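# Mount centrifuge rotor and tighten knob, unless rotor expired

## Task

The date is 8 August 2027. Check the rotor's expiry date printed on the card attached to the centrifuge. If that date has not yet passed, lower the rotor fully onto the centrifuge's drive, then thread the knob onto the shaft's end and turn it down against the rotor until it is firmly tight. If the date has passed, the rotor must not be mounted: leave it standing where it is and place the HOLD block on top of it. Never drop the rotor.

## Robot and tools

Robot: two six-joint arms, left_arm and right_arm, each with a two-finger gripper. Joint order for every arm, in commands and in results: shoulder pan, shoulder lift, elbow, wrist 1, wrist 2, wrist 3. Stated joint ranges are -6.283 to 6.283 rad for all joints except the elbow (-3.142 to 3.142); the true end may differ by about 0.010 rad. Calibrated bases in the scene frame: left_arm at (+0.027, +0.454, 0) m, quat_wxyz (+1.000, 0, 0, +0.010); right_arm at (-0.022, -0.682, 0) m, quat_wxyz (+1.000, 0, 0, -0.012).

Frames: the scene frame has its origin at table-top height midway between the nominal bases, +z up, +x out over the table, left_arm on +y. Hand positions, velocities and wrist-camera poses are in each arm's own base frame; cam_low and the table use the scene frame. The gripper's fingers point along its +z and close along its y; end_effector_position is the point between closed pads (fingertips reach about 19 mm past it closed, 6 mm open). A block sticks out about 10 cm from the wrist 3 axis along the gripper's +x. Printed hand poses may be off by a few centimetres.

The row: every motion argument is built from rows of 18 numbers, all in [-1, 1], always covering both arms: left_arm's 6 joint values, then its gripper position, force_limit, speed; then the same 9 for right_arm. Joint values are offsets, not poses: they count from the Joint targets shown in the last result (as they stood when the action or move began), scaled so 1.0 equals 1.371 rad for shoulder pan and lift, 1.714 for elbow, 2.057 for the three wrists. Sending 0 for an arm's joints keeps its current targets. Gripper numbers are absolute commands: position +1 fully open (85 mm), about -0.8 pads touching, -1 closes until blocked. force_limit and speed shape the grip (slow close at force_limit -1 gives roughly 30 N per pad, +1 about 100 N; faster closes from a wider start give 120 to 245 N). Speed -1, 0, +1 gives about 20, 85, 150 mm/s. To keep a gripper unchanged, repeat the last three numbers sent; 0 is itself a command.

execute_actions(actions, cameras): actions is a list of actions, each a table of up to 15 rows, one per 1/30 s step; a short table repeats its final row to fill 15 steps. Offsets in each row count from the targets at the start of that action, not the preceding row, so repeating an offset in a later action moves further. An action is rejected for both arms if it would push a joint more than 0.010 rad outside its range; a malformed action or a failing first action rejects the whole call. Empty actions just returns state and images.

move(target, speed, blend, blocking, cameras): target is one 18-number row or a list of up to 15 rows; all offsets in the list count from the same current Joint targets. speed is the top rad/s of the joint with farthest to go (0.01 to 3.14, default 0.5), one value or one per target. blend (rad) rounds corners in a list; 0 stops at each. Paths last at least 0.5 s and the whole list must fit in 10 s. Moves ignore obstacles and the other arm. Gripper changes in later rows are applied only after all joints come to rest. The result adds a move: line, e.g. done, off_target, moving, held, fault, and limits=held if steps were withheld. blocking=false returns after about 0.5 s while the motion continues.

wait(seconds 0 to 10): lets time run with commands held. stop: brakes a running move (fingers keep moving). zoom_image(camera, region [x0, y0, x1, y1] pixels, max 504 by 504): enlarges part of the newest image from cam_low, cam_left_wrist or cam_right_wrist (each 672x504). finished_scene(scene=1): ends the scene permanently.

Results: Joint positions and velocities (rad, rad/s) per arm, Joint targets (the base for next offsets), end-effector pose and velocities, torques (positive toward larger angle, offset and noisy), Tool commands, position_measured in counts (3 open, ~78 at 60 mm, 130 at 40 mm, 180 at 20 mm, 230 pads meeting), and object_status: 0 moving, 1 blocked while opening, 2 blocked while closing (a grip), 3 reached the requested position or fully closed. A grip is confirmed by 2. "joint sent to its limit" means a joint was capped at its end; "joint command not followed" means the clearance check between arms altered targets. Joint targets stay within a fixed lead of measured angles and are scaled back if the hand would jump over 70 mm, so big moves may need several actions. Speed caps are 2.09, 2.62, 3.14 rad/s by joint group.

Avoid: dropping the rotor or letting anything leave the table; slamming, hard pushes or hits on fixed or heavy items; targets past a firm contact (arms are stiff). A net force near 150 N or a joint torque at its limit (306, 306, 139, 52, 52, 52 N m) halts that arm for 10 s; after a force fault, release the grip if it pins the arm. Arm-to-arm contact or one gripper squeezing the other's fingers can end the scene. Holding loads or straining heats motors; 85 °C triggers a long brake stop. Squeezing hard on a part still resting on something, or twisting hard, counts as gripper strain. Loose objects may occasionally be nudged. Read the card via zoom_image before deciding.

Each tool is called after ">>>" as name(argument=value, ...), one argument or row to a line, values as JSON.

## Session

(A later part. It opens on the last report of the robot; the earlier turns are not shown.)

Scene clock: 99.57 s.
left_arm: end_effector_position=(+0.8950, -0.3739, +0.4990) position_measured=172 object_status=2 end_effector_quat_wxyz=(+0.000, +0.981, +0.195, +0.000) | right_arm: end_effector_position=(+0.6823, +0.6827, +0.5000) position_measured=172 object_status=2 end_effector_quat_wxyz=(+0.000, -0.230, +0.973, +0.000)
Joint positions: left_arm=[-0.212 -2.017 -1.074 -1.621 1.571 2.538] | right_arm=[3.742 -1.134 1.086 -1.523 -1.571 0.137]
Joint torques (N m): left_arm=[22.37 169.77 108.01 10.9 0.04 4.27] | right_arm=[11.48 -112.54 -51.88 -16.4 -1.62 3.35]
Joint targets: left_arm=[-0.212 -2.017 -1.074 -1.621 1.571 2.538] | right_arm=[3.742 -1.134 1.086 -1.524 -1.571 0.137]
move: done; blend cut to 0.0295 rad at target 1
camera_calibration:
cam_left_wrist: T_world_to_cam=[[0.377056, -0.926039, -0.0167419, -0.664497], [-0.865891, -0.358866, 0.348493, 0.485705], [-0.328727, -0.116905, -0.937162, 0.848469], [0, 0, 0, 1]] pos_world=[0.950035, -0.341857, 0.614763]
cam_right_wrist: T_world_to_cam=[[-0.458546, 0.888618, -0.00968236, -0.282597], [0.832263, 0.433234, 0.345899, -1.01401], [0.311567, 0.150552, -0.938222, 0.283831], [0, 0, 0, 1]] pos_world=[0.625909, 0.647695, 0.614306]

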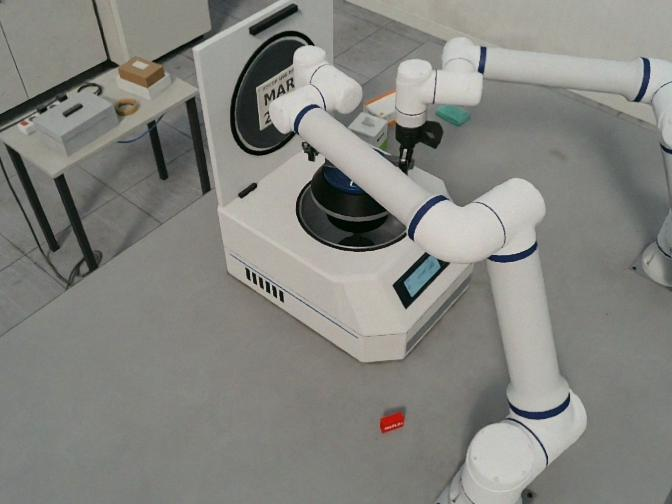

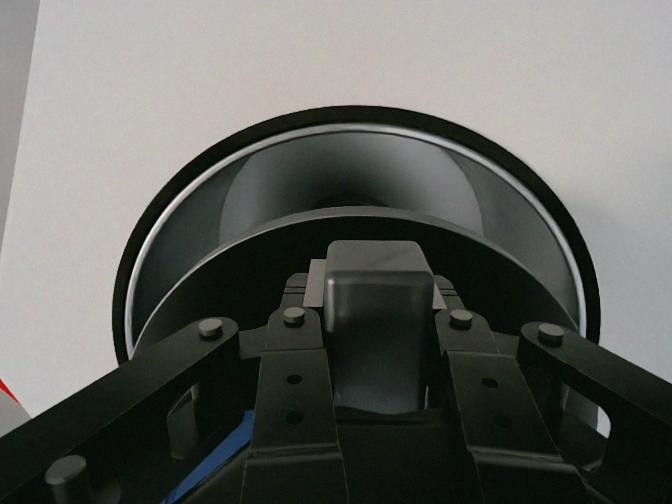

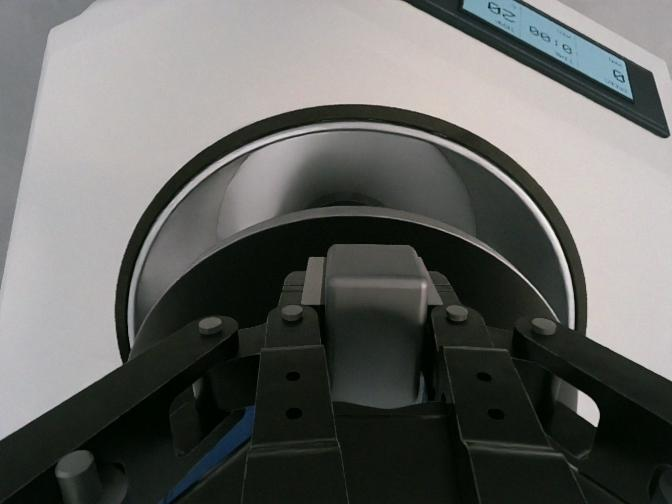

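>>> zoom_image(
  camera="cam_left_wrist",
  region=[100, 200, 260, 370],
)

>>> zoom_image(
  camera="cam_left_wrist",
  region=[460, 200, 620, 370],
)

>>> zoom_image(
  camera="cam_right_wrist",
  region=[100, 200, 260, 370],
)

>>> zoom_image(
  camera="cam_right_wrist",
  region=[440, 200, 600, 370],
)

Scaled by 2.965.

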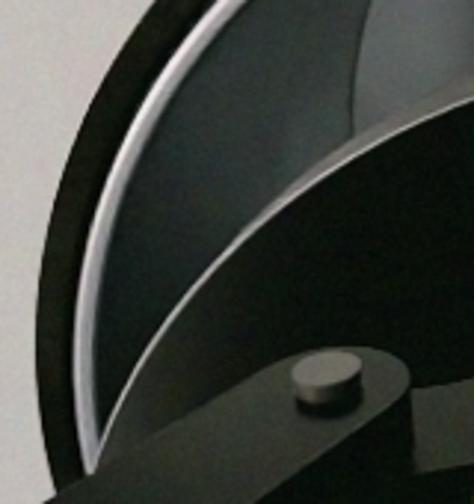

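Scaled by 2.965.

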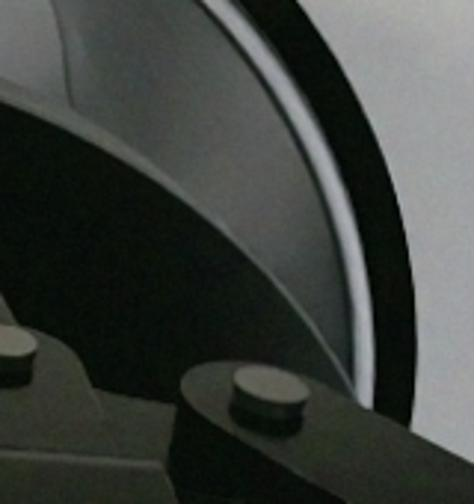

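Scaled by 2.965.

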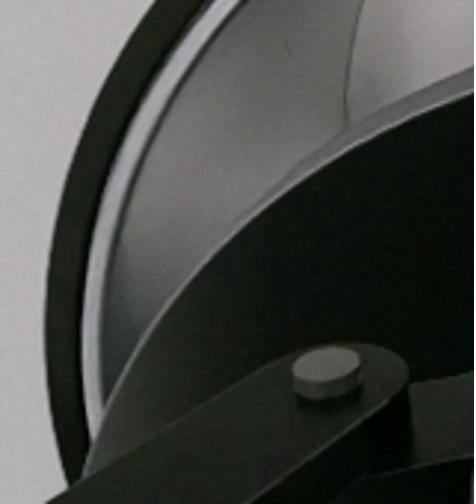

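Scaled by 2.965.

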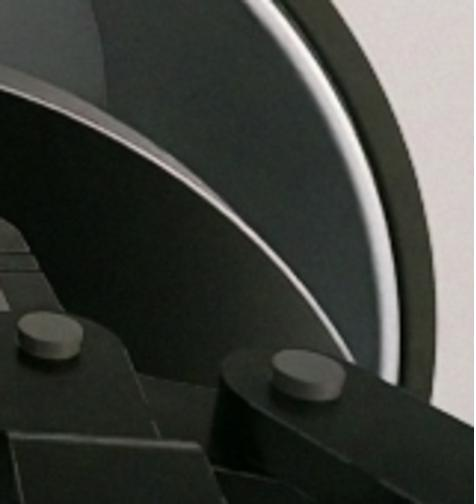

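>>> zoom_image(
  camera="cam_left_wrist",
  region=[290, 95, 420, 255],
)

>>> zoom_image(
  camera="cam_right_wrist",
  region=[290, 95, 420, 255],
)

>>> zoom_image(
  camera="cam_low",
  region=[280, 150, 430, 260],
)

Scaled by 3.150.

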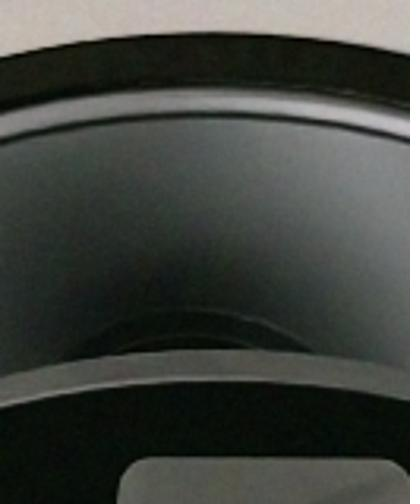

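Scaled by 3.150.

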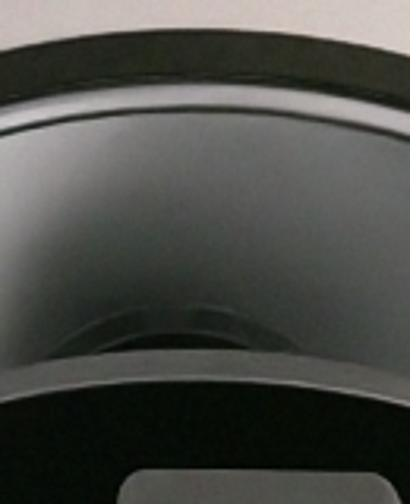

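Scaled by 3.360.

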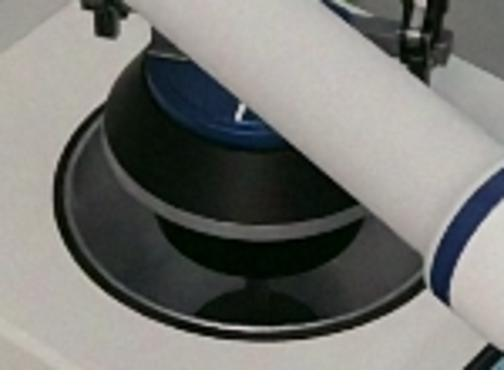

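>>> move(
  target=[0.000252, 0.001355, -0.032221, 0.025945, 0, 0.000168, -1, 0.1, -1, 0.000304, -0.000688, 0.031437, -0.025736, 0, 0.000203, -1, 0.1, -1],
  speed=0.03,
)

Scene clock: 110.50 s.
left_arm: end_effector_position=(+0.8948, -0.3735, +0.4689) position_measured=172 object_status=2 end_effector_quat_wxyz=(+0.000, +0.981, +0.195, +0.000) | right_arm: end_effector_position=(+0.6821, +0.6830, +0.4700) position_measured=172 object_status=2 end_effector_quat_wxyz=(+0.000, -0.230, +0.973, +0.000)
Joint positions: left_arm=[-0.211 -2.015 -1.13 -1.568 1.571 2.538] | right_arm=[3.743 -1.135 1.14 -1.576 -1.571 0.137]
Joint torques (N m): left_arm=[17.55 170.97 103.48 10.31 0.15 4.55] | right_arm=[10.25 -110.71 -52.09 -18.05 -1.57 3.21]
Joint targets: left_arm=[-0.211 -2.015 -1.130 -1.568 1.571 2.538] | right_arm=[3.743 -1.135 1.140 -1.577 -1.571 0.137]
move: done
camera_calibration:
cam_left_wrist: T_world_to_cam=[[0.377043, -0.926044, -0.0167773, -0.66456], [-0.865863, -0.358855, 0.348574, 0.496146], [-0.328816, -0.116901, -0.937131, 0.820436], [0, 0, 0, 1]] pos_world=[0.949935, -0.341457, 0.584763]
cam_right_wrist: T_world_to_cam=[[-0.458546, 0.888618, -0.00968236, -0.283246], [0.832263, 0.433234, 0.345899, -1.0036], [0.311567, 0.150552, -0.938222, 0.255701], [0, 0, 0, 1]] pos_world=[0.625709, 0.647995, 0.584306]

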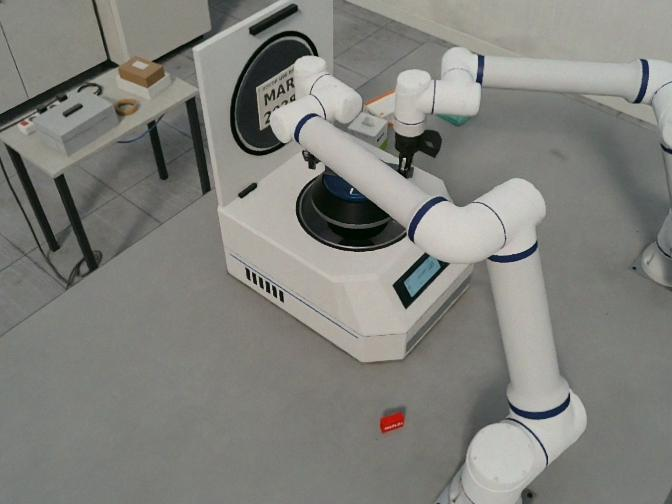

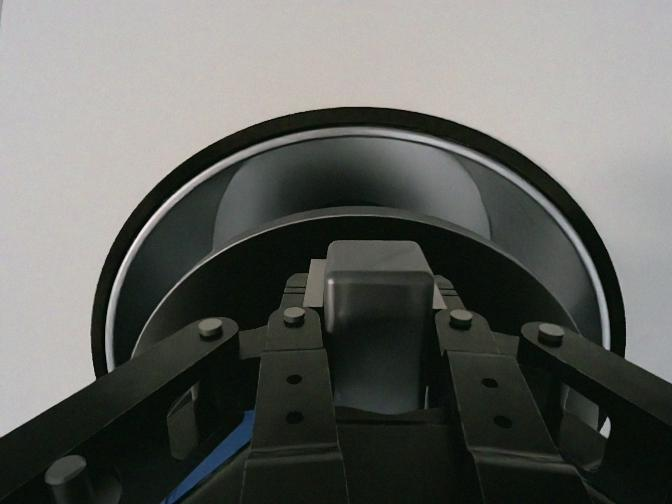

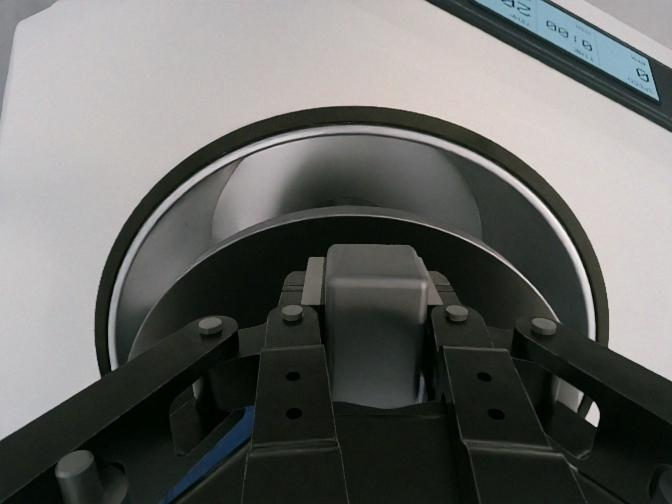

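>>> move(
  target=[0, -0.001105, -0.029349, 0.025191, 0, 0, -1, 0.1, -1, 0, 0.001182, 0.029266, -0.025174, 0, 0, -1, 0.1, -1],
  speed=0.007,
  blocking=false,
  cameras=[],
)

>>> wait(
  seconds=0.8,
  cameras=[],
)

>>> wait(
  seconds=0.8,
  cameras=[],
)

>>> wait(
  seconds=0.8,
  cameras=[],
)

speed must be a number from 0.01 to 3.14 (rad/s); nothing of the call was run

not run: a call was refused earlier in this reply.

not run: a call was refused earlier in this reply.

not run: a call was refused earlier in this reply.

>>> move(
  target=[0, -0.001105, -0.029349, 0.025191, 0, 0, -1, 0.1, -1, 0, 0.001182, 0.029266, -0.025174, 0, 0, -1, 0.1, -1],
  speed=0.01,
  blocking=false,
  cameras=[],
)

>>> wait(
  seconds=0.6,
  cameras=[],
)

>>> wait(
  seconds=0.6,
  cameras=[],
)

>>> wait(
  seconds=0.6,
  cameras=[],
)

Scene clock: 111.90 s.
left_arm: end_effector_position=(+0.8948, -0.3735, +0.4667) position_measured=172 object_status=2 end_effector_quat_wxyz=(+0.000, +0.981, +0.195, +0.000) end_effector_velocity=(+0.000, +0.000, -0.005) end_effector_angular_velocity=(-0.001, +0.000, +0.000) | right_arm: end_effector_position=(+0.6821, +0.6830, +0.4678) position_measured=172 object_status=2 end_effector_quat_wxyz=(+0.000, -0.230, +0.973, +0.000) end_effector_velocity=(+0.000, +0.000, -0.006) end_effector_angular_velocity=(+0.000, +0.000, +0.001)
Joint positions: left_arm=[-0.211 -2.015 -1.133 -1.564 1.571 2.538] | right_arm=[3.743 -1.135 1.144 -1.58 -1.571 0.137]
Joint velocities: left_arm=[0.001 0 -0.01 0.01 -0.001 0] | right_arm=[0 0 0.01 -0.01 0 -0.002]
Joint torques (N m): left_arm=[16.34 149.2 105.28 9.86 0.32 4.71] | right_arm=[10.09 -94.53 -51.27 -17.08 -1.68 3.39]
Joint targets: left_arm=[-0.211 -2.015 -1.135 -1.563 1.571 2.538] | right_arm=[3.743 -1.135 1.145 -1.582 -1.571 0.137]
Tool commands: left_gripper/position=-1.0 left_gripper/force_limit=+0.1 left_gripper/speed=-1.0 right_gripper/position=-1.0 right_gripper/force_limit=+0.1 right_gripper/speed=-1.0
move: running; left_arm: the wrist 1 is farthest, 0.048 rad from its target; right_arm: the wrist 1 is farthest, 0.048 rad from its target
No camera images: "cameras" was empty.

Scene clock: 112.50 s.
left_arm: end_effector_position=(+0.8949, -0.3736, +0.4631) position_measured=172 object_status=2 end_effector_quat_wxyz=(+0.000, +0.981, +0.195, +0.000) end_effector_velocity=(+0.000, +0.000, -0.006) end_effector_angular_velocity=(+0.000, +0.002, +0.001) | right_arm: end_effector_position=(+0.6822, +0.6831, +0.4642) position_measured=172 object_status=2 end_effector_quat_wxyz=(+0.000, -0.230, +0.973, +0.000) end_effector_velocity=(+0.000, +0.000, -0.004) end_effector_angular_velocity=(+0.001, -0.002, +0.001)
Joint positions: left_arm=[-0.211 -2.015 -1.139 -1.558 1.571 2.538] | right_arm=[3.743 -1.135 1.15 -1.586 -1.571 0.137]
Joint velocities: left_arm=[0 0 -0.01 0.008 -0.001 -0.001] | right_arm=[0.001 -0.001 0.009 -0.01 0 0]
Joint torques (N m): left_arm=[16.22 142.21 105.06 10.69 0.53 4.11] | right_arm=[9.33 -87.99 -53.26 -18.2 -1.56 3.19]
Joint targets: left_arm=[-0.211 -2.015 -1.140 -1.557 1.571 2.538] | right_arm=[3.743 -1.135 1.151 -1.588 -1.571 0.137]
Tool commands: left_gripper/position=-1.0 left_gripper/force_limit=+0.1 left_gripper/speed=-1.0 right_gripper/position=-1.0 right_gripper/force_limit=+0.1 right_gripper/speed=-1.0
earlier move: running; left_arm: the wrist 1 is farthest, 0.042 rad from its target; right_arm: the wrist 1 is farthest, 0.042 rad from its target
wait: 0.60 s; no rest
No camera images: "cameras" was empty.

Scene clock: 113.10 s.
left_arm: end_effector_position=(+0.8950, -0.3736, +0.4597) position_measured=172 object_status=2 end_effector_quat_wxyz=(+0.000, +0.981, +0.195, +0.000) end_effector_velocity=(+0.000, +0.001, -0.006) end_effector_angular_velocity=(+0.001, +0.000, +0.001) | right_arm: end_effector_position=(+0.6822, +0.6831, +0.4607) position_measured=172 object_status=2 end_effector_quat_wxyz=(+0.000, -0.230, +0.973, +0.000) end_effector_velocity=(+0.001, -0.002, -0.006) end_effector_angular_velocity=(+0.000, +0.000, -0.002)
Joint positions: left_arm=[-0.211 -2.015 -1.145 -1.552 1.571 2.538] | right_arm=[3.743 -1.134 1.155 -1.592 -1.571 0.137]
Joint velocities: left_arm=[0.001 0 -0.01 0.01 0.001 -0.001] | right_arm=[-0.002 0 0.01 -0.01 0 0]
Joint torques (N m): left_arm=[12.49 142.79 111.48 11.39 0.25 4.05] | right_arm=[7.33 -85.72 -50.1 -18.67 -1.61 3.02]
Joint targets: left_arm=[-0.211 -2.016 -1.146 -1.551 1.571 2.538] | right_arm=[3.743 -1.134 1.157 -1.594 -1.571 0.137]
Tool commands: left_gripper/position=-1.0 left_gripper/force_limit=+0.1 left_gripper/speed=-1.0 right_gripper/position=-1.0 right_gripper/force_limit=+0.1 right_gripper/speed=-1.0
earlier move: running; left_arm: the wrist 1 is farthest, 0.036 rad from its target; right_arm: the wrist 1 is farthest, 0.036 rad from its target
wait: 0.60 s; no rest
No camera images: "cameras" was empty.

Scene clock: 113.70 s.
left_arm: end_effector_position=(+0.8950, -0.3736, +0.4562) position_measured=172 object_status=2 end_effector_quat_wxyz=(+0.000, +0.981, +0.195, +0.000) end_effector_velocity=(+0.000, +0.000, -0.006) end_effector_angular_velocity=(-0.002, +0.001, +0.001) | right_arm: end_effector_position=(+0.6822, +0.6831, +0.4573) position_measured=172 object_status=2 end_effector_quat_wxyz=(+0.000, -0.230, +0.973, +0.000) end_effector_velocity=(+0.000, +0.001, -0.006) end_effector_angular_velocity=(+0.000, +0.000, +0.001)
Joint positions: left_arm=[-0.211 -2.016 -1.151 -1.546 1.571 2.538] | right_arm=[3.743 -1.134 1.161 -1.598 -1.571 0.137]
Joint velocities: left_arm=[0.001 0 -0.01 0.009 -0.002 0] | right_arm=[0.001 0.001 0.009 -0.01 0 0]
Joint torques (N m): left_arm=[10.5 145.7 108.14 9.78 0.44 3.92] | right_arm=[3.47 -83.47 -51.34 -19.39 -1.57 2.87]
Joint targets: left_arm=[-0.211 -2.016 -1.152 -1.545 1.571 2.538] | right_arm=[3.743 -1.134 1.162 -1.599 -1.571 0.137]
Tool commands: left_gripper/position=-1.0 left_gripper/force_limit=+0.1 left_gripper/speed=-1.0 right_gripper/position=-1.0 right_gripper/force_limit=+0.1 right_gripper/speed=-1.0
earlier move: running; left_arm: the wrist 1 is farthest, 0.030 rad from its target; right_arm: the wrist 1 is farthest, 0.030 rad from its target
wait: 0.60 s; no rest
No camera images: "cameras" was empty.

>>> wait(
  seconds=0.6,
  cameras=[],
)

>>> wait(
  seconds=0.6,
  cameras=[],
)

>>> wait(
  seconds=0.6,
  cameras=[],
)

>>> wait(
  seconds=1.5,
  cameras=[],
)

Scene clock: 114.57 s.
left_arm: end_effector_position=(+0.8950, -0.3736, +0.4512) position_measured=172 object_status=2 end_effector_quat_wxyz=(+0.000, +0.981, +0.195, +0.000) end_effector_velocity=(+0.000, +0.000, -0.006) end_effector_angular_velocity=(+0.000, +0.000, +0.000) | right_arm: end_effector_position=(+0.6822, +0.6831, +0.4523) position_measured=172 object_status=2 end_effector_quat_wxyz=(+0.000, -0.230, +0.973, +0.000) end_effector_velocity=(-0.001, +0.001, -0.005) end_effector_angular_velocity=(+0.000, +0.000, +0.000)
Joint positions: left_arm=[-0.211 -2.016 -1.159 -1.537 1.571 2.538] | right_arm=[3.743 -1.134 1.17 -1.607 -1.571 0.137]
Joint velocities: left_arm=[0 0 -0.01 0.01 0 0] | right_arm=[0.001 0 0.01 -0.01 0 0.001]
Joint torques (N m): left_arm=[5.65 145.95 106.01 10.46 -0.29 3.83] | right_arm=[-2.07 -83.79 -49.83 -19.15 -1.62 2.36]
Joint targets: left_arm=[-0.211 -2.016 -1.160 -1.536 1.571 2.538] | right_arm=[3.743 -1.134 1.171 -1.608 -1.571 0.137]
Tool commands: left_gripper/position=-1.0 left_gripper/force_limit=+0.1 left_gripper/speed=-1.0 right_gripper/position=-1.0 right_gripper/force_limit=+0.1 right_gripper/speed=-1.0
earlier move: running; left_arm: the elbow is farthest, 0.021 rad from its target; right_arm: the wrist 1 is farthest, 0.022 rad from its target
wait: 0.60 s; no rest
No camera images: "cameras" was empty.

Scene clock: 115.17 s.
left_arm: end_effector_position=(+0.8950, -0.3736, +0.4478) position_measured=172 object_status=2 end_effector_quat_wxyz=(+0.000, +0.981, +0.195, +0.000) end_effector_velocity=(+0.000, +0.000, -0.006) end_effector_angular_velocity=(+0.000, +0.000, +0.000) | right_arm: end_effector_position=(+0.6822, +0.6831, +0.4488) position_measured=172 object_status=2 end_effector_quat_wxyz=(+0.000, -0.230, +0.973, +0.000) end_effector_velocity=(-0.001, +0.001, -0.006) end_effector_angular_velocity=(+0.000, +0.000, +0.002)
Joint positions: left_arm=[-0.211 -2.016 -1.165 -1.531 1.571 2.538] | right_arm=[3.743 -1.134 1.175 -1.613 -1.571 0.137]
Joint velocities: left_arm=[0 0 -0.01 0.01 0 0] | right_arm=[0.001 0.001 0.009 -0.01 0 -0.001]
Joint torques (N m): left_arm=[1.83 143.8 107.6 11.92 -0.05 3.94] | right_arm=[-6.29 -83.78 -51.94 -19.19 -1.76 2.15]
Joint targets: left_arm=[-0.211 -2.016 -1.166 -1.530 1.571 2.538] | right_arm=[3.743 -1.134 1.176 -1.614 -1.571 0.137]
Tool commands: left_gripper/position=-1.0 left_gripper/force_limit=+0.1 left_gripper/speed=-1.0 right_gripper/position=-1.0 right_gripper/force_limit=+0.1 right_gripper/speed=-1.0
earlier move: running; left_arm: the elbow is farthest, 0.015 rad from its target; right_arm: the wrist 1 is farthest, 0.016 rad from its target
wait: 0.60 s; no rest
No camera images: "cameras" was empty.

Scene clock: 115.77 s.
left_arm: end_effector_position=(+0.8949, -0.3736, +0.4443) position_measured=172 object_status=2 end_effector_quat_wxyz=(+0.000, +0.981, +0.195, +0.000) end_effector_velocity=(+0.000, +0.000, -0.006) end_effector_angular_velocity=(-0.001, -0.001, -0.001) | right_arm: end_effector_position=(+0.6821, +0.6831, +0.4454) position_measured=172 object_status=2 end_effector_quat_wxyz=(+0.000, -0.230, +0.973, +0.000) end_effector_velocity=(+0.000, +0.000, -0.006) end_effector_angular_velocity=(+0.000, +0.000, -0.002)
Joint positions: left_arm=[-0.211 -2.016 -1.171 -1.525 1.571 2.538] | right_arm=[3.743 -1.134 1.181 -1.619 -1.571 0.137]
Joint velocities: left_arm=[0 0 -0.01 0.011 -0.001 0.001] | right_arm=[-0.001 0 0.01 -0.01 0 0.001]
Joint torques (N m): left_arm=[1.46 144.62 105.14 10.73 0.2 3.86] | right_arm=[-9.36 -84.56 -50.76 -19.71 -1.61 1.87]
Joint targets: left_arm=[-0.211 -2.016 -1.172 -1.524 1.571 2.538] | right_arm=[3.743 -1.134 1.182 -1.620 -1.571 0.137]
Tool commands: left_gripper/position=-1.0 left_gripper/force_limit=+0.1 left_gripper/speed=-1.0 right_gripper/position=-1.0 right_gripper/force_limit=+0.1 right_gripper/speed=-1.0
earlier move: running
wait: 0.60 s; no rest
No camera images: "cameras" was empty.

Scene clock: 116.80 s.
left_arm: end_effector_position=(+0.8948, -0.3735, +0.4389) position_measured=172 object_status=2 end_effector_quat_wxyz=(+0.000, +0.981, +0.195, +0.000) | right_arm: end_effector_position=(+0.6821, +0.6830, +0.4400) position_measured=172 object_status=2 end_effector_quat_wxyz=(+0.000, -0.230, +0.973, +0.000)
Joint positions: left_arm=[-0.211 -2.017 -1.18 -1.516 1.571 2.538] | right_arm=[3.743 -1.133 1.19 -1.628 -1.571 0.137]
Joint torques (N m): left_arm=[0.96 142.34 106.79 11.28 0.25 3.13] | right_arm=[-13.91 -85.89 -53.2 -18.92 -1.64 1.27]
Joint targets: left_arm=[-0.211 -2.017 -1.180 -1.516 1.571 2.538] | right_arm=[3.743 -1.133 1.190 -1.628 -1.571 0.137]
Tool commands: left_gripper/position=-1.0 left_gripper/force_limit=+0.1 left_gripper/speed=-1.0 right_gripper/position=-1.0 right_gripper/force_limit=+0.1 right_gripper/speed=-1.0
earlier move: done
wait: 1.03 of 1.5 s (the move ended)
No camera images: "cameras" was empty.

>>> move(
  target=[0.000209, 0.000750, -0.000876, 0.000230, 0, 0.000140, -1, 0.1, -1, 0.000436, -0.000110, 0.000129, -0.000034, 0, 0.000291, -1, 0.1, -1],
  speed=0.01,
)

Scene clock: 118.37 s.
left_arm: end_effector_position=(+0.8943, -0.3732, +0.4389) position_measured=172 object_status=2 end_effector_quat_wxyz=(+0.000, +0.981, +0.195, +0.000) | right_arm: end_effector_position=(+0.6816, +0.6833, +0.4398) position_measured=172 object_status=2 end_effector_quat_wxyz=(+0.000, -0.230, +0.973, +0.000)
Joint positions: left_arm=[-0.211 -2.016 -1.181 -1.516 1.571 2.538] | right_arm=[3.743 -1.133 1.191 -1.628 -1.571 0.138]
Joint torques (N m): left_arm=[12.85 172.04 104.93 10.34 0.06 4.56] | right_arm=[8.82 -106.35 -53.49 -19.33 -1.49 3.34]
Joint targets: left_arm=[-0.211 -2.016 -1.181 -1.516 1.571 2.538] | right_arm=[3.743 -1.133 1.191 -1.628 -1.571 0.138]
move: done
camera_calibration:
cam_left_wrist: T_world_to_cam=[[0.377043, -0.926044, -0.0167773, -0.664599], [-0.865863, -0.358855, 0.348574, 0.506313], [-0.328816, -0.116901, -0.937131, 0.792099], [0, 0, 0, 1]] pos_world=[0.949435, -0.341157, 0.554663]
cam_right_wrist: T_world_to_cam=[[-0.458496, 0.888644, -0.00970563, -0.284024], [0.832334, 0.433219, 0.345748, -0.992901], [0.311451, 0.150446, -0.938277, 0.227619], [0, 0, 0, 1]] pos_world=[0.625309, 0.648295, 0.554106]

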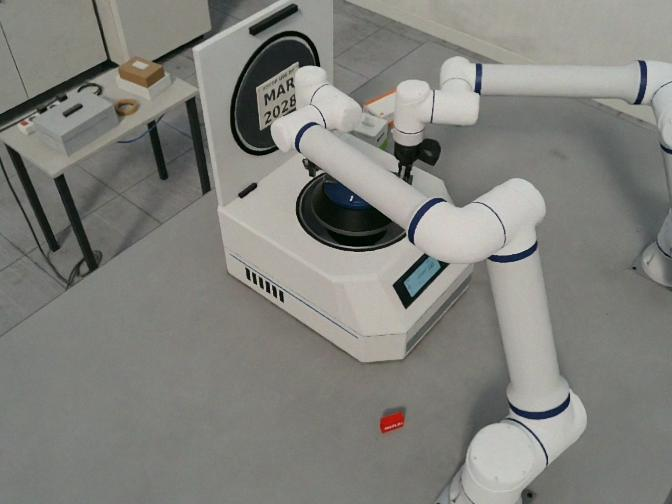

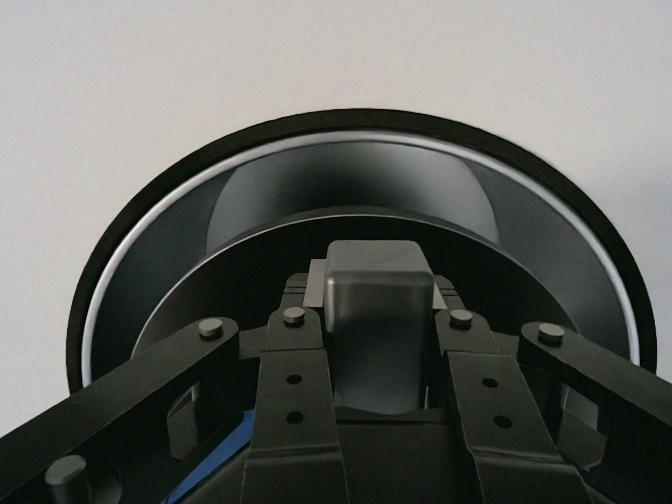

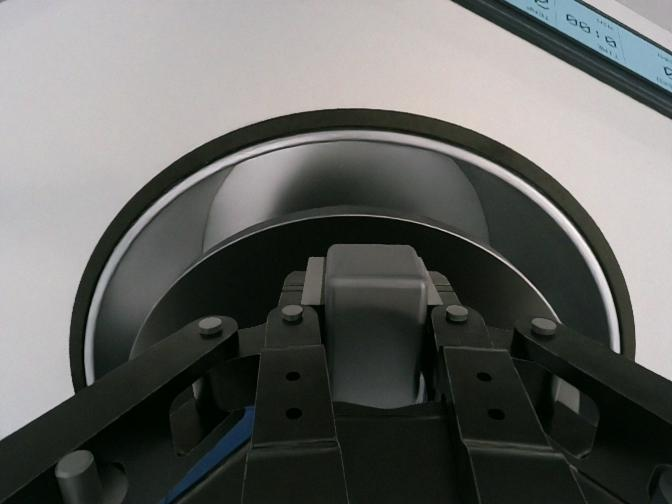

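>>> move(
  target=[0, -0.003042, -0.027162, 0.024660, 0, 0, -1, 0.1, -1, 0, 0.003110, 0.027101, -0.024655, 0, 0, -1, 0.1, -1],
  speed=0.01,
  blocking=false,
  cameras=[],
)

>>> wait(
  seconds=0.7,
  cameras=[],
)

>>> wait(
  seconds=0.7,
  cameras=[],
)

>>> wait(
  seconds=0.7,
  cameras=[],
)

Scene clock: 119.40 s.
left_arm: end_effector_position=(+0.8943, -0.3732, +0.4367) position_measured=172 object_status=2 end_effector_quat_wxyz=(+0.000, +0.981, +0.195, +0.000) end_effector_velocity=(+0.000, -0.001, -0.007) end_effector_angular_velocity=(-0.003, +0.002, +0.001) | right_arm: end_effector_position=(+0.6816, +0.6834, +0.4378) position_measured=172 object_status=2 end_effector_quat_wxyz=(+0.000, -0.230, +0.973, +0.000) end_effector_velocity=(+0.001, +0.000, -0.008) end_effector_angular_velocity=(-0.001, +0.002, -0.002)
Joint positions: left_arm=[-0.211 -2.016 -1.185 -1.512 1.571 2.538] | right_arm=[3.743 -1.133 1.194 -1.632 -1.571 0.138]
Joint velocities: left_arm=[0 -0.002 -0.009 0.01 -0.003 -0.001] | right_arm=[-0.001 0.002 0.009 -0.01 0 0.001]
Joint torques (N m): left_arm=[12.11 143.6 102.5 10.55 0.19 4.19] | right_arm=[7.82 -87.96 -52.89 -18.72 -1.61 3.4]
Joint targets: left_arm=[-0.211 -2.016 -1.186 -1.511 1.571 2.538] | right_arm=[3.743 -1.133 1.195 -1.633 -1.571 0.138]
Tool commands: left_gripper/position=-1.0 left_gripper/force_limit=+0.1 left_gripper/speed=-1.0 right_gripper/position=-1.0 right_gripper/force_limit=+0.1 right_gripper/speed=-1.0
move: running; left_arm: the wrist 1 is farthest, 0.046 rad from its target; right_arm: the wrist 1 is farthest, 0.046 rad from its target
No camera images: "cameras" was empty.

Scene clock: 120.10 s.
left_arm: end_effector_position=(+0.8944, -0.3732, +0.4324) position_measured=172 object_status=2 end_effector_quat_wxyz=(+0.000, +0.981, +0.195, +0.000) end_effector_velocity=(+0.000, +0.001, -0.006) end_effector_angular_velocity=(+0.000, +0.000, +0.001) | right_arm: end_effector_position=(+0.6817, +0.6834, +0.4335) position_measured=172 object_status=2 end_effector_quat_wxyz=(+0.000, -0.230, +0.973, +0.000) end_effector_velocity=(+0.000, +0.001, -0.007) end_effector_angular_velocity=(-0.001, +0.001, +0.001)
Joint positions: left_arm=[-0.211 -2.016 -1.191 -1.505 1.571 2.538] | right_arm=[3.743 -1.133 1.2 -1.639 -1.571 0.138]
Joint velocities: left_arm=[0.001 -0.001 -0.009 0.01 0 0] | right_arm=[0.001 0.002 0.009 -0.01 0 0]
Joint torques (N m): left_arm=[13.29 144.28 105.73 8.88 -0.08 3.86] | right_arm=[8.35 -87.25 -53.11 -19.68 -1.45 3.44]
Joint targets: left_arm=[-0.211 -2.016 -1.192 -1.504 1.571 2.538] | right_arm=[3.743 -1.132 1.201 -1.640 -1.571 0.138]
Tool commands: left_gripper/position=-1.0 left_gripper/force_limit=+0.1 left_gripper/speed=-1.0 right_gripper/position=-1.0 right_gripper/force_limit=+0.1 right_gripper/speed=-1.0
earlier move: running; left_arm: the wrist 1 is farthest, 0.039 rad from its target; right_arm: the wrist 1 is farthest, 0.039 rad from its target
wait: 0.70 s; no rest
No camera images: "cameras" was empty.

Scene clock: 120.80 s.
left_arm: end_effector_position=(+0.8945, -0.3732, +0.4283) position_measured=172 object_status=2 end_effector_quat_wxyz=(+0.000, +0.981, +0.195, +0.000) end_effector_velocity=(+0.000, +0.000, -0.006) end_effector_angular_velocity=(+0.000, +0.000, -0.001) | right_arm: end_effector_position=(+0.6817, +0.6834, +0.4294) position_measured=172 object_status=2 end_effector_quat_wxyz=(+0.000, -0.230, +0.973, +0.000) end_effector_velocity=(+0.000, +0.000, -0.006) end_effector_angular_velocity=(+0.000, +0.000, +0.000)
Joint positions: left_arm=[-0.211 -2.017 -1.198 -1.498 1.571 2.538] | right_arm=[3.743 -1.132 1.207 -1.646 -1.571 0.138]
Joint velocities: left_arm=[0 -0.001 -0.009 0.01 0 0.001] | right_arm=[0 0.001 0.009 -0.01 0 0]
Joint torques (N m): left_arm=[11.21 144.76 101.47 10.02 0.46 3.34] | right_arm=[7.57 -85.58 -54.38 -19.64 -1.54 3.27]
Joint targets: left_arm=[-0.211 -2.017 -1.199 -1.497 1.571 2.538] | right_arm=[3.743 -1.132 1.208 -1.647 -1.571 0.138]
Tool commands: left_gripper/position=-1.0 left_gripper/force_limit=+0.1 left_gripper/speed=-1.0 right_gripper/position=-1.0 right_gripper/force_limit=+0.1 right_gripper/speed=-1.0
earlier move: running; left_arm: the wrist 1 is farthest, 0.033 rad from its target; right_arm: the wrist 1 is farthest, 0.033 rad from its target
wait: 0.70 s; no rest
No camera images: "cameras" was empty.

Scene clock: 121.50 s.
left_arm: end_effector_position=(+0.8945, -0.3732, +0.4242) position_measured=172 object_status=2 end_effector_quat_wxyz=(+0.000, +0.981, +0.195, +0.000) end_effector_velocity=(+0.000, -0.001, -0.006) end_effector_angular_velocity=(-0.002, +0.000, -0.002) | right_arm: end_effector_position=(+0.6817, +0.6835, +0.4253) position_measured=172 object_status=2 end_effector_quat_wxyz=(+0.000, -0.230, +0.973, +0.000) end_effector_velocity=(+0.001, -0.001, -0.006) end_effector_angular_velocity=(+0.000, +0.000, +0.000)
Joint positions: left_arm=[-0.211 -2.018 -1.204 -1.491 1.571 2.538] | right_arm=[3.743 -1.131 1.213 -1.653 -1.571 0.138]
Joint velocities: left_arm=[0 -0.001 -0.009 0.01 -0.002 0.002] | right_arm=[-0.001 0.001 0.009 -0.01 0 -0.001]
Joint torques (N m): left_arm=[6.95 145.3 107.21 8.88 0.03 3.27] | right_arm=[7.15 -83.35 -52.23 -19.97 -1.59 3.04]
Joint targets: left_arm=[-0.211 -2.018 -1.205 -1.490 1.571 2.538] | right_arm=[3.743 -1.131 1.214 -1.654 -1.571 0.138]
Tool commands: left_gripper/position=-1.0 left_gripper/force_limit=+0.1 left_gripper/speed=-1.0 right_gripper/position=-1.0 right_gripper/force_limit=+0.1 right_gripper/speed=-1.0
earlier move: running; left_arm: the wrist 1 is farthest, 0.026 rad from its target; right_arm: the wrist 1 is farthest, 0.026 rad from its target
wait: 0.70 s; no rest
No camera images: "cameras" was empty.

>>> wait(
  seconds=0.8,
  cameras=[],
)

>>> wait(
  seconds=0.8,
  cameras=[],
)

>>> wait(
  seconds=1.5,
  cameras=[],
)

Scene clock: 122.47 s.
left_arm: end_effector_position=(+0.8945, -0.3732, +0.4186) position_measured=172 object_status=2 end_effector_quat_wxyz=(+0.000, +0.981, +0.195, +0.000) end_effector_velocity=(+0.000, +0.000, -0.006) end_effector_angular_velocity=(-0.001, -0.001, +0.001) | right_arm: end_effector_position=(+0.6817, +0.6834, +0.4196) position_measured=172 object_status=2 end_effector_quat_wxyz=(+0.000, -0.230, +0.973, +0.000) end_effector_velocity=(+0.000, +0.000, -0.006) end_effector_angular_velocity=(+0.000, +0.000, +0.000)
Joint positions: left_arm=[-0.211 -2.018 -1.213 -1.481 1.571 2.538] | right_arm=[3.743 -1.131 1.222 -1.663 -1.571 0.138]
Joint velocities: left_arm=[0 -0.001 -0.009 0.011 0 -0.001] | right_arm=[0 0 0.01 -0.01 0 -0.001]
Joint torques (N m): left_arm=[6.86 144.1 103.34 10.11 0.05 2.86] | right_arm=[5.34 -85.78 -52.95 -20.34 -1.51 2.93]
Joint targets: left_arm=[-0.211 -2.018 -1.214 -1.480 1.571 2.538] | right_arm=[3.743 -1.130 1.223 -1.664 -1.571 0.138]
Tool commands: left_gripper/position=-1.0 left_gripper/force_limit=+0.1 left_gripper/speed=-1.0 right_gripper/position=-1.0 right_gripper/force_limit=+0.1 right_gripper/speed=-1.0
earlier move: running; left_arm: the wrist 1 is farthest, 0.016 rad from its target; right_arm: the wrist 1 is farthest, 0.016 rad from its target
wait: 0.80 s; no rest
No camera images: "cameras" was empty.

Scene clock: 123.27 s.
left_arm: end_effector_position=(+0.8944, -0.3732, +0.4139) position_measured=172 object_status=2 end_effector_quat_wxyz=(+0.000, +0.981, +0.195, +0.000) end_effector_velocity=(+0.000, +0.001, -0.006) end_effector_angular_velocity=(-0.001, +0.000, +0.001) | right_arm: end_effector_position=(+0.6817, +0.6834, +0.4149) position_measured=172 object_status=2 end_effector_quat_wxyz=(+0.000, -0.230, +0.973, +0.000) end_effector_velocity=(+0.001, -0.001, -0.007) end_effector_angular_velocity=(+0.000, +0.001, -0.002)
Joint positions: left_arm=[-0.211 -2.019 -1.22 -1.473 1.571 2.538] | right_arm=[3.743 -1.13 1.229 -1.671 -1.571 0.138]
Joint velocities: left_arm=[0.001 -0.001 -0.009 0.01 -0.001 0] | right_arm=[-0.001 0.002 0.009 -0.01 0 0]
Joint torques (N m): left_arm=[7.38 147.42 104.81 9.4 -0.45 2.61] | right_arm=[6.03 -86.74 -52.97 -20.37 -1.54 2.7]
Joint targets: left_arm=[-0.211 -2.019 -1.221 -1.472 1.571 2.538] | right_arm=[3.743 -1.130 1.230 -1.672 -1.571 0.138]
Tool commands: left_gripper/position=-1.0 left_gripper/force_limit=+0.1 left_gripper/speed=-1.0 right_gripper/position=-1.0 right_gripper/force_limit=+0.1 right_gripper/speed=-1.0
earlier move: running
wait: 0.80 s; no rest
No camera images: "cameras" was empty.

Scene clock: 124.20 s.
left_arm: end_effector_position=(+0.8943, -0.3731, +0.4090) position_measured=172 object_status=2 end_effector_quat_wxyz=(+0.000, +0.981, +0.195, +0.000) | right_arm: end_effector_position=(+0.6816, +0.6833, +0.4100) position_measured=172 object_status=2 end_effector_quat_wxyz=(+0.000, -0.230, +0.973, +0.000)
Joint positions: left_arm=[-0.211 -2.02 -1.228 -1.465 1.571 2.538] | right_arm=[3.743 -1.129 1.237 -1.679 -1.571 0.138]
Joint torques (N m): left_arm=[3.37 145.59 104.34 9.79 0.47 2.17] | right_arm=[4.52 -86.98 -53.22 -20.62 -1.58 2.54]
Joint targets: left_arm=[-0.211 -2.020 -1.228 -1.465 1.571 2.538] | right_arm=[3.743 -1.129 1.237 -1.679 -1.571 0.138]
Tool commands: left_gripper/position=-1.0 left_gripper/force_limit=+0.1 left_gripper/speed=-1.0 right_gripper/position=-1.0 right_gripper/force_limit=+0.1 right_gripper/speed=-1.0
earlier move: done
wait: 0.93 of 1.5 s (the move ended)
No camera images: "cameras" was empty.

>>> move(
  target=[0.000146, -0.004875, -0.025148, 0.024204, 0, 0.000097, -1, 0.1, -1, 0.000146, 0.004938, 0.025104, -0.024209, 0, 0.000097, -1, 0.1, -1],
  speed=0.01,
  blocking=false,
  cameras=[],
)

>>> wait(
  seconds=1.0,
  cameras=[],
)

>>> wait(
  seconds=1.0,
  cameras=[],
)

>>> wait(
  seconds=1.0,
  cameras=[],
)

>>> wait(
  seconds=2.5,
  cameras=[],
)

Scene clock: 125.10 s.
left_arm: end_effector_position=(+0.8944, -0.3732, +0.4065) position_measured=172 object_status=2 end_effector_quat_wxyz=(+0.000, +0.981, +0.195, +0.000) end_effector_velocity=(+0.000, -0.001, -0.006) end_effector_angular_velocity=(+0.000, -0.001, +0.000) | right_arm: end_effector_position=(+0.6816, +0.6834, +0.4076) position_measured=172 object_status=2 end_effector_quat_wxyz=(+0.000, -0.230, +0.973, +0.000) end_effector_velocity=(+0.000, +0.000, -0.006) end_effector_angular_velocity=(+0.000, +0.000, +0.000)
Joint positions: left_arm=[-0.211 -2.02 -1.231 -1.461 1.571 2.538] | right_arm=[3.743 -1.129 1.24 -1.683 -1.571 0.138]
Joint velocities: left_arm=[-0.001 -0.001 -0.009 0.011 0.001 -0.001] | right_arm=[0 0.001 0.009 -0.01 0 0]
Joint torques (N m): left_arm=[6.86 146.17 101.01 8.31 0.15 2.16] | right_arm=[6.12 -86.34 -52.48 -20.32 -1.68 3.18]
Joint targets: left_arm=[-0.211 -2.020 -1.232 -1.460 1.571 2.538] | right_arm=[3.743 -1.128 1.241 -1.684 -1.571 0.138]
Tool commands: left_gripper/position=-1.0 left_gripper/force_limit=+0.1 left_gripper/speed=-1.0 right_gripper/position=-1.0 right_gripper/force_limit=+0.1 right_gripper/speed=-1.0
move: running; left_arm: the wrist 1 is farthest, 0.046 rad from its target; right_arm: the wrist 1 is farthest, 0.046 rad from its target
No camera images: "cameras" was empty.

Scene clock: 126.10 s.
left_arm: end_effector_position=(+0.8945, -0.3731, +0.4005) position_measured=172 object_status=2 end_effector_quat_wxyz=(+0.000, +0.981, +0.195, +0.000) end_effector_velocity=(+0.000, +0.000, -0.006) end_effector_angular_velocity=(+0.000, +0.000, -0.001) | right_arm: end_effector_position=(+0.6816, +0.6835, +0.4016) position_measured=172 object_status=2 end_effector_quat_wxyz=(+0.000, -0.230, +0.973, +0.000) end_effector_velocity=(+0.001, -0.001, -0.006) end_effector_angular_velocity=(+0.000, +0.001, -0.002)
Joint positions: left_arm=[-0.211 -2.022 -1.24 -1.451 1.571 2.539] | right_arm=[3.744 -1.127 1.249 -1.693 -1.571 0.138]
Joint velocities: left_arm=[0 -0.001 -0.009 0.01 0 0] | right_arm=[-0.002 0.002 0.009 -0.01 0 0]
Joint torques (N m): left_arm=[10.86 144.02 104.51 9.67 0.22 4.37] | right_arm=[6.81 -82.6 -53.66 -21.05 -1.66 3.41]
Joint targets: left_arm=[-0.211 -2.022 -1.241 -1.450 1.571 2.539] | right_arm=[3.744 -1.127 1.250 -1.694 -1.571 0.138]
Tool commands: left_gripper/position=-1.0 left_gripper/force_limit=+0.1 left_gripper/speed=-1.0 right_gripper/position=-1.0 right_gripper/force_limit=+0.1 right_gripper/speed=-1.0
earlier move: running; left_arm: the wrist 1 is farthest, 0.036 rad from its target; right_arm: the wrist 1 is farthest, 0.036 rad from its target
wait: 1.00 s; no rest
No camera images: "cameras" was empty.

Scene clock: 127.10 s.
left_arm: end_effector_position=(+0.8945, -0.3731, +0.3945) position_measured=172 object_status=2 end_effector_quat_wxyz=(+0.000, +0.981, +0.195, +0.000) end_effector_velocity=(+0.000, -0.001, -0.006) end_effector_angular_velocity=(-0.001, +0.001, +0.000) | right_arm: end_effector_position=(+0.6817, +0.6835, +0.3956) position_measured=172 object_status=2 end_effector_quat_wxyz=(+0.000, -0.230, +0.973, +0.000) end_effector_velocity=(+0.000, +0.000, -0.006) end_effector_angular_velocity=(+0.000, +0.000, +0.001)
Joint positions: left_arm=[-0.211 -2.023 -1.249 -1.441 1.571 2.539] | right_arm=[3.744 -1.126 1.258 -1.703 -1.571 0.138]
Joint velocities: left_arm=[0 -0.001 -0.009 0.01 -0.002 0] | right_arm=[0 0.001 0.009 -0.01 0 -0.001]
Joint torques (N m): left_arm=[14.18 144.53 103.43 10.11 0.14 4.97] | right_arm=[7.62 -84.39 -53.46 -20.71 -1.58 3.59]
Joint targets: left_arm=[-0.211 -2.023 -1.250 -1.440 1.571 2.539] | right_arm=[3.744 -1.126 1.258 -1.704 -1.571 0.138]
Tool commands: left_gripper/position=-1.0 left_gripper/force_limit=+0.1 left_gripper/speed=-1.0 right_gripper/position=-1.0 right_gripper/force_limit=+0.1 right_gripper/speed=-1.0
earlier move: running; left_arm: the wrist 1 is farthest, 0.026 rad from its target; right_arm: the wrist 1 is farthest, 0.026 rad from its target
wait: 1.00 s; no rest
No camera images: "cameras" was empty.

Scene clock: 128.10 s.
left_arm: end_effector_position=(+0.8945, -0.3731, +0.3885) position_measured=172 object_status=2 end_effector_quat_wxyz=(+0.000, +0.981, +0.195, +0.000) end_effector_velocity=(+0.000, +0.000, -0.006) end_effector_angular_velocity=(+0.000, +0.000, +0.000) | right_arm: end_effector_position=(+0.6816, +0.6835, +0.3896) position_measured=172 object_status=2 end_effector_quat_wxyz=(+0.000, -0.230, +0.973, +0.000) end_effector_velocity=(+0.000, +0.000, -0.006) end_effector_angular_velocity=(+0.000, +0.000, -0.001)
Joint positions: left_arm=[-0.211 -2.024 -1.257 -1.431 1.571 2.539] | right_arm=[3.744 -1.125 1.266 -1.713 -1.571 0.138]
Joint velocities: left_arm=[0 -0.001 -0.009 0.01 0 0] | right_arm=[0 0.002 0.008 -0.01 0 0.001]
Joint torques (N m): left_arm=[13.71 146.55 104.5 9.45 0.7 4.63] | right_arm=[6.93 -84.99 -54.04 -20.74 -1.5 3.6]
Joint targets: left_arm=[-0.211 -2.024 -1.258 -1.430 1.571 2.539] | right_arm=[3.744 -1.124 1.267 -1.714 -1.571 0.138]
Tool commands: left_gripper/position=-1.0 left_gripper/force_limit=+0.1 left_gripper/speed=-1.0 right_gripper/position=-1.0 right_gripper/force_limit=+0.1 right_gripper/speed=-1.0
earlier move: running; left_arm: the wrist 1 is farthest, 0.016 rad from its target; right_arm: the wrist 1 is farthest, 0.016 rad from its target
wait: 1.00 s; no rest
No camera images: "cameras" was empty.

Scene clock: 129.80 s.
left_arm: end_effector_position=(+0.8944, -0.3730, +0.3790) position_measured=172 object_status=2 end_effector_quat_wxyz=(+0.000, +0.981, +0.195, +0.000) | right_arm: end_effector_position=(+0.6814, +0.6835, +0.3800) position_measured=172 object_status=2 end_effector_quat_wxyz=(+0.000, -0.230, +0.973, +0.000)
Joint positions: left_arm=[-0.211 -2.026 -1.271 -1.415 1.571 2.539] | right_arm=[3.744 -1.122 1.28 -1.729 -1.571 0.138]
Joint torques (N m): left_arm=[13.79 143.75 103.52 9.21 -0.15 5.09] | right_arm=[7.67 -88.33 -52.73 -19.8 -1.56 3.65]
Joint targets: left_arm=[-0.211 -2.026 -1.271 -1.415 1.571 2.539] | right_arm=[3.744 -1.122 1.280 -1.729 -1.571 0.138]
Tool commands: left_gripper/position=-1.0 left_gripper/force_limit=+0.1 left_gripper/speed=-1.0 right_gripper/position=-1.0 right_gripper/force_limit=+0.1 right_gripper/speed=-1.0
earlier move: done
wait: 1.70 of 2.5 s (the move ended)
No camera images: "cameras" was empty.


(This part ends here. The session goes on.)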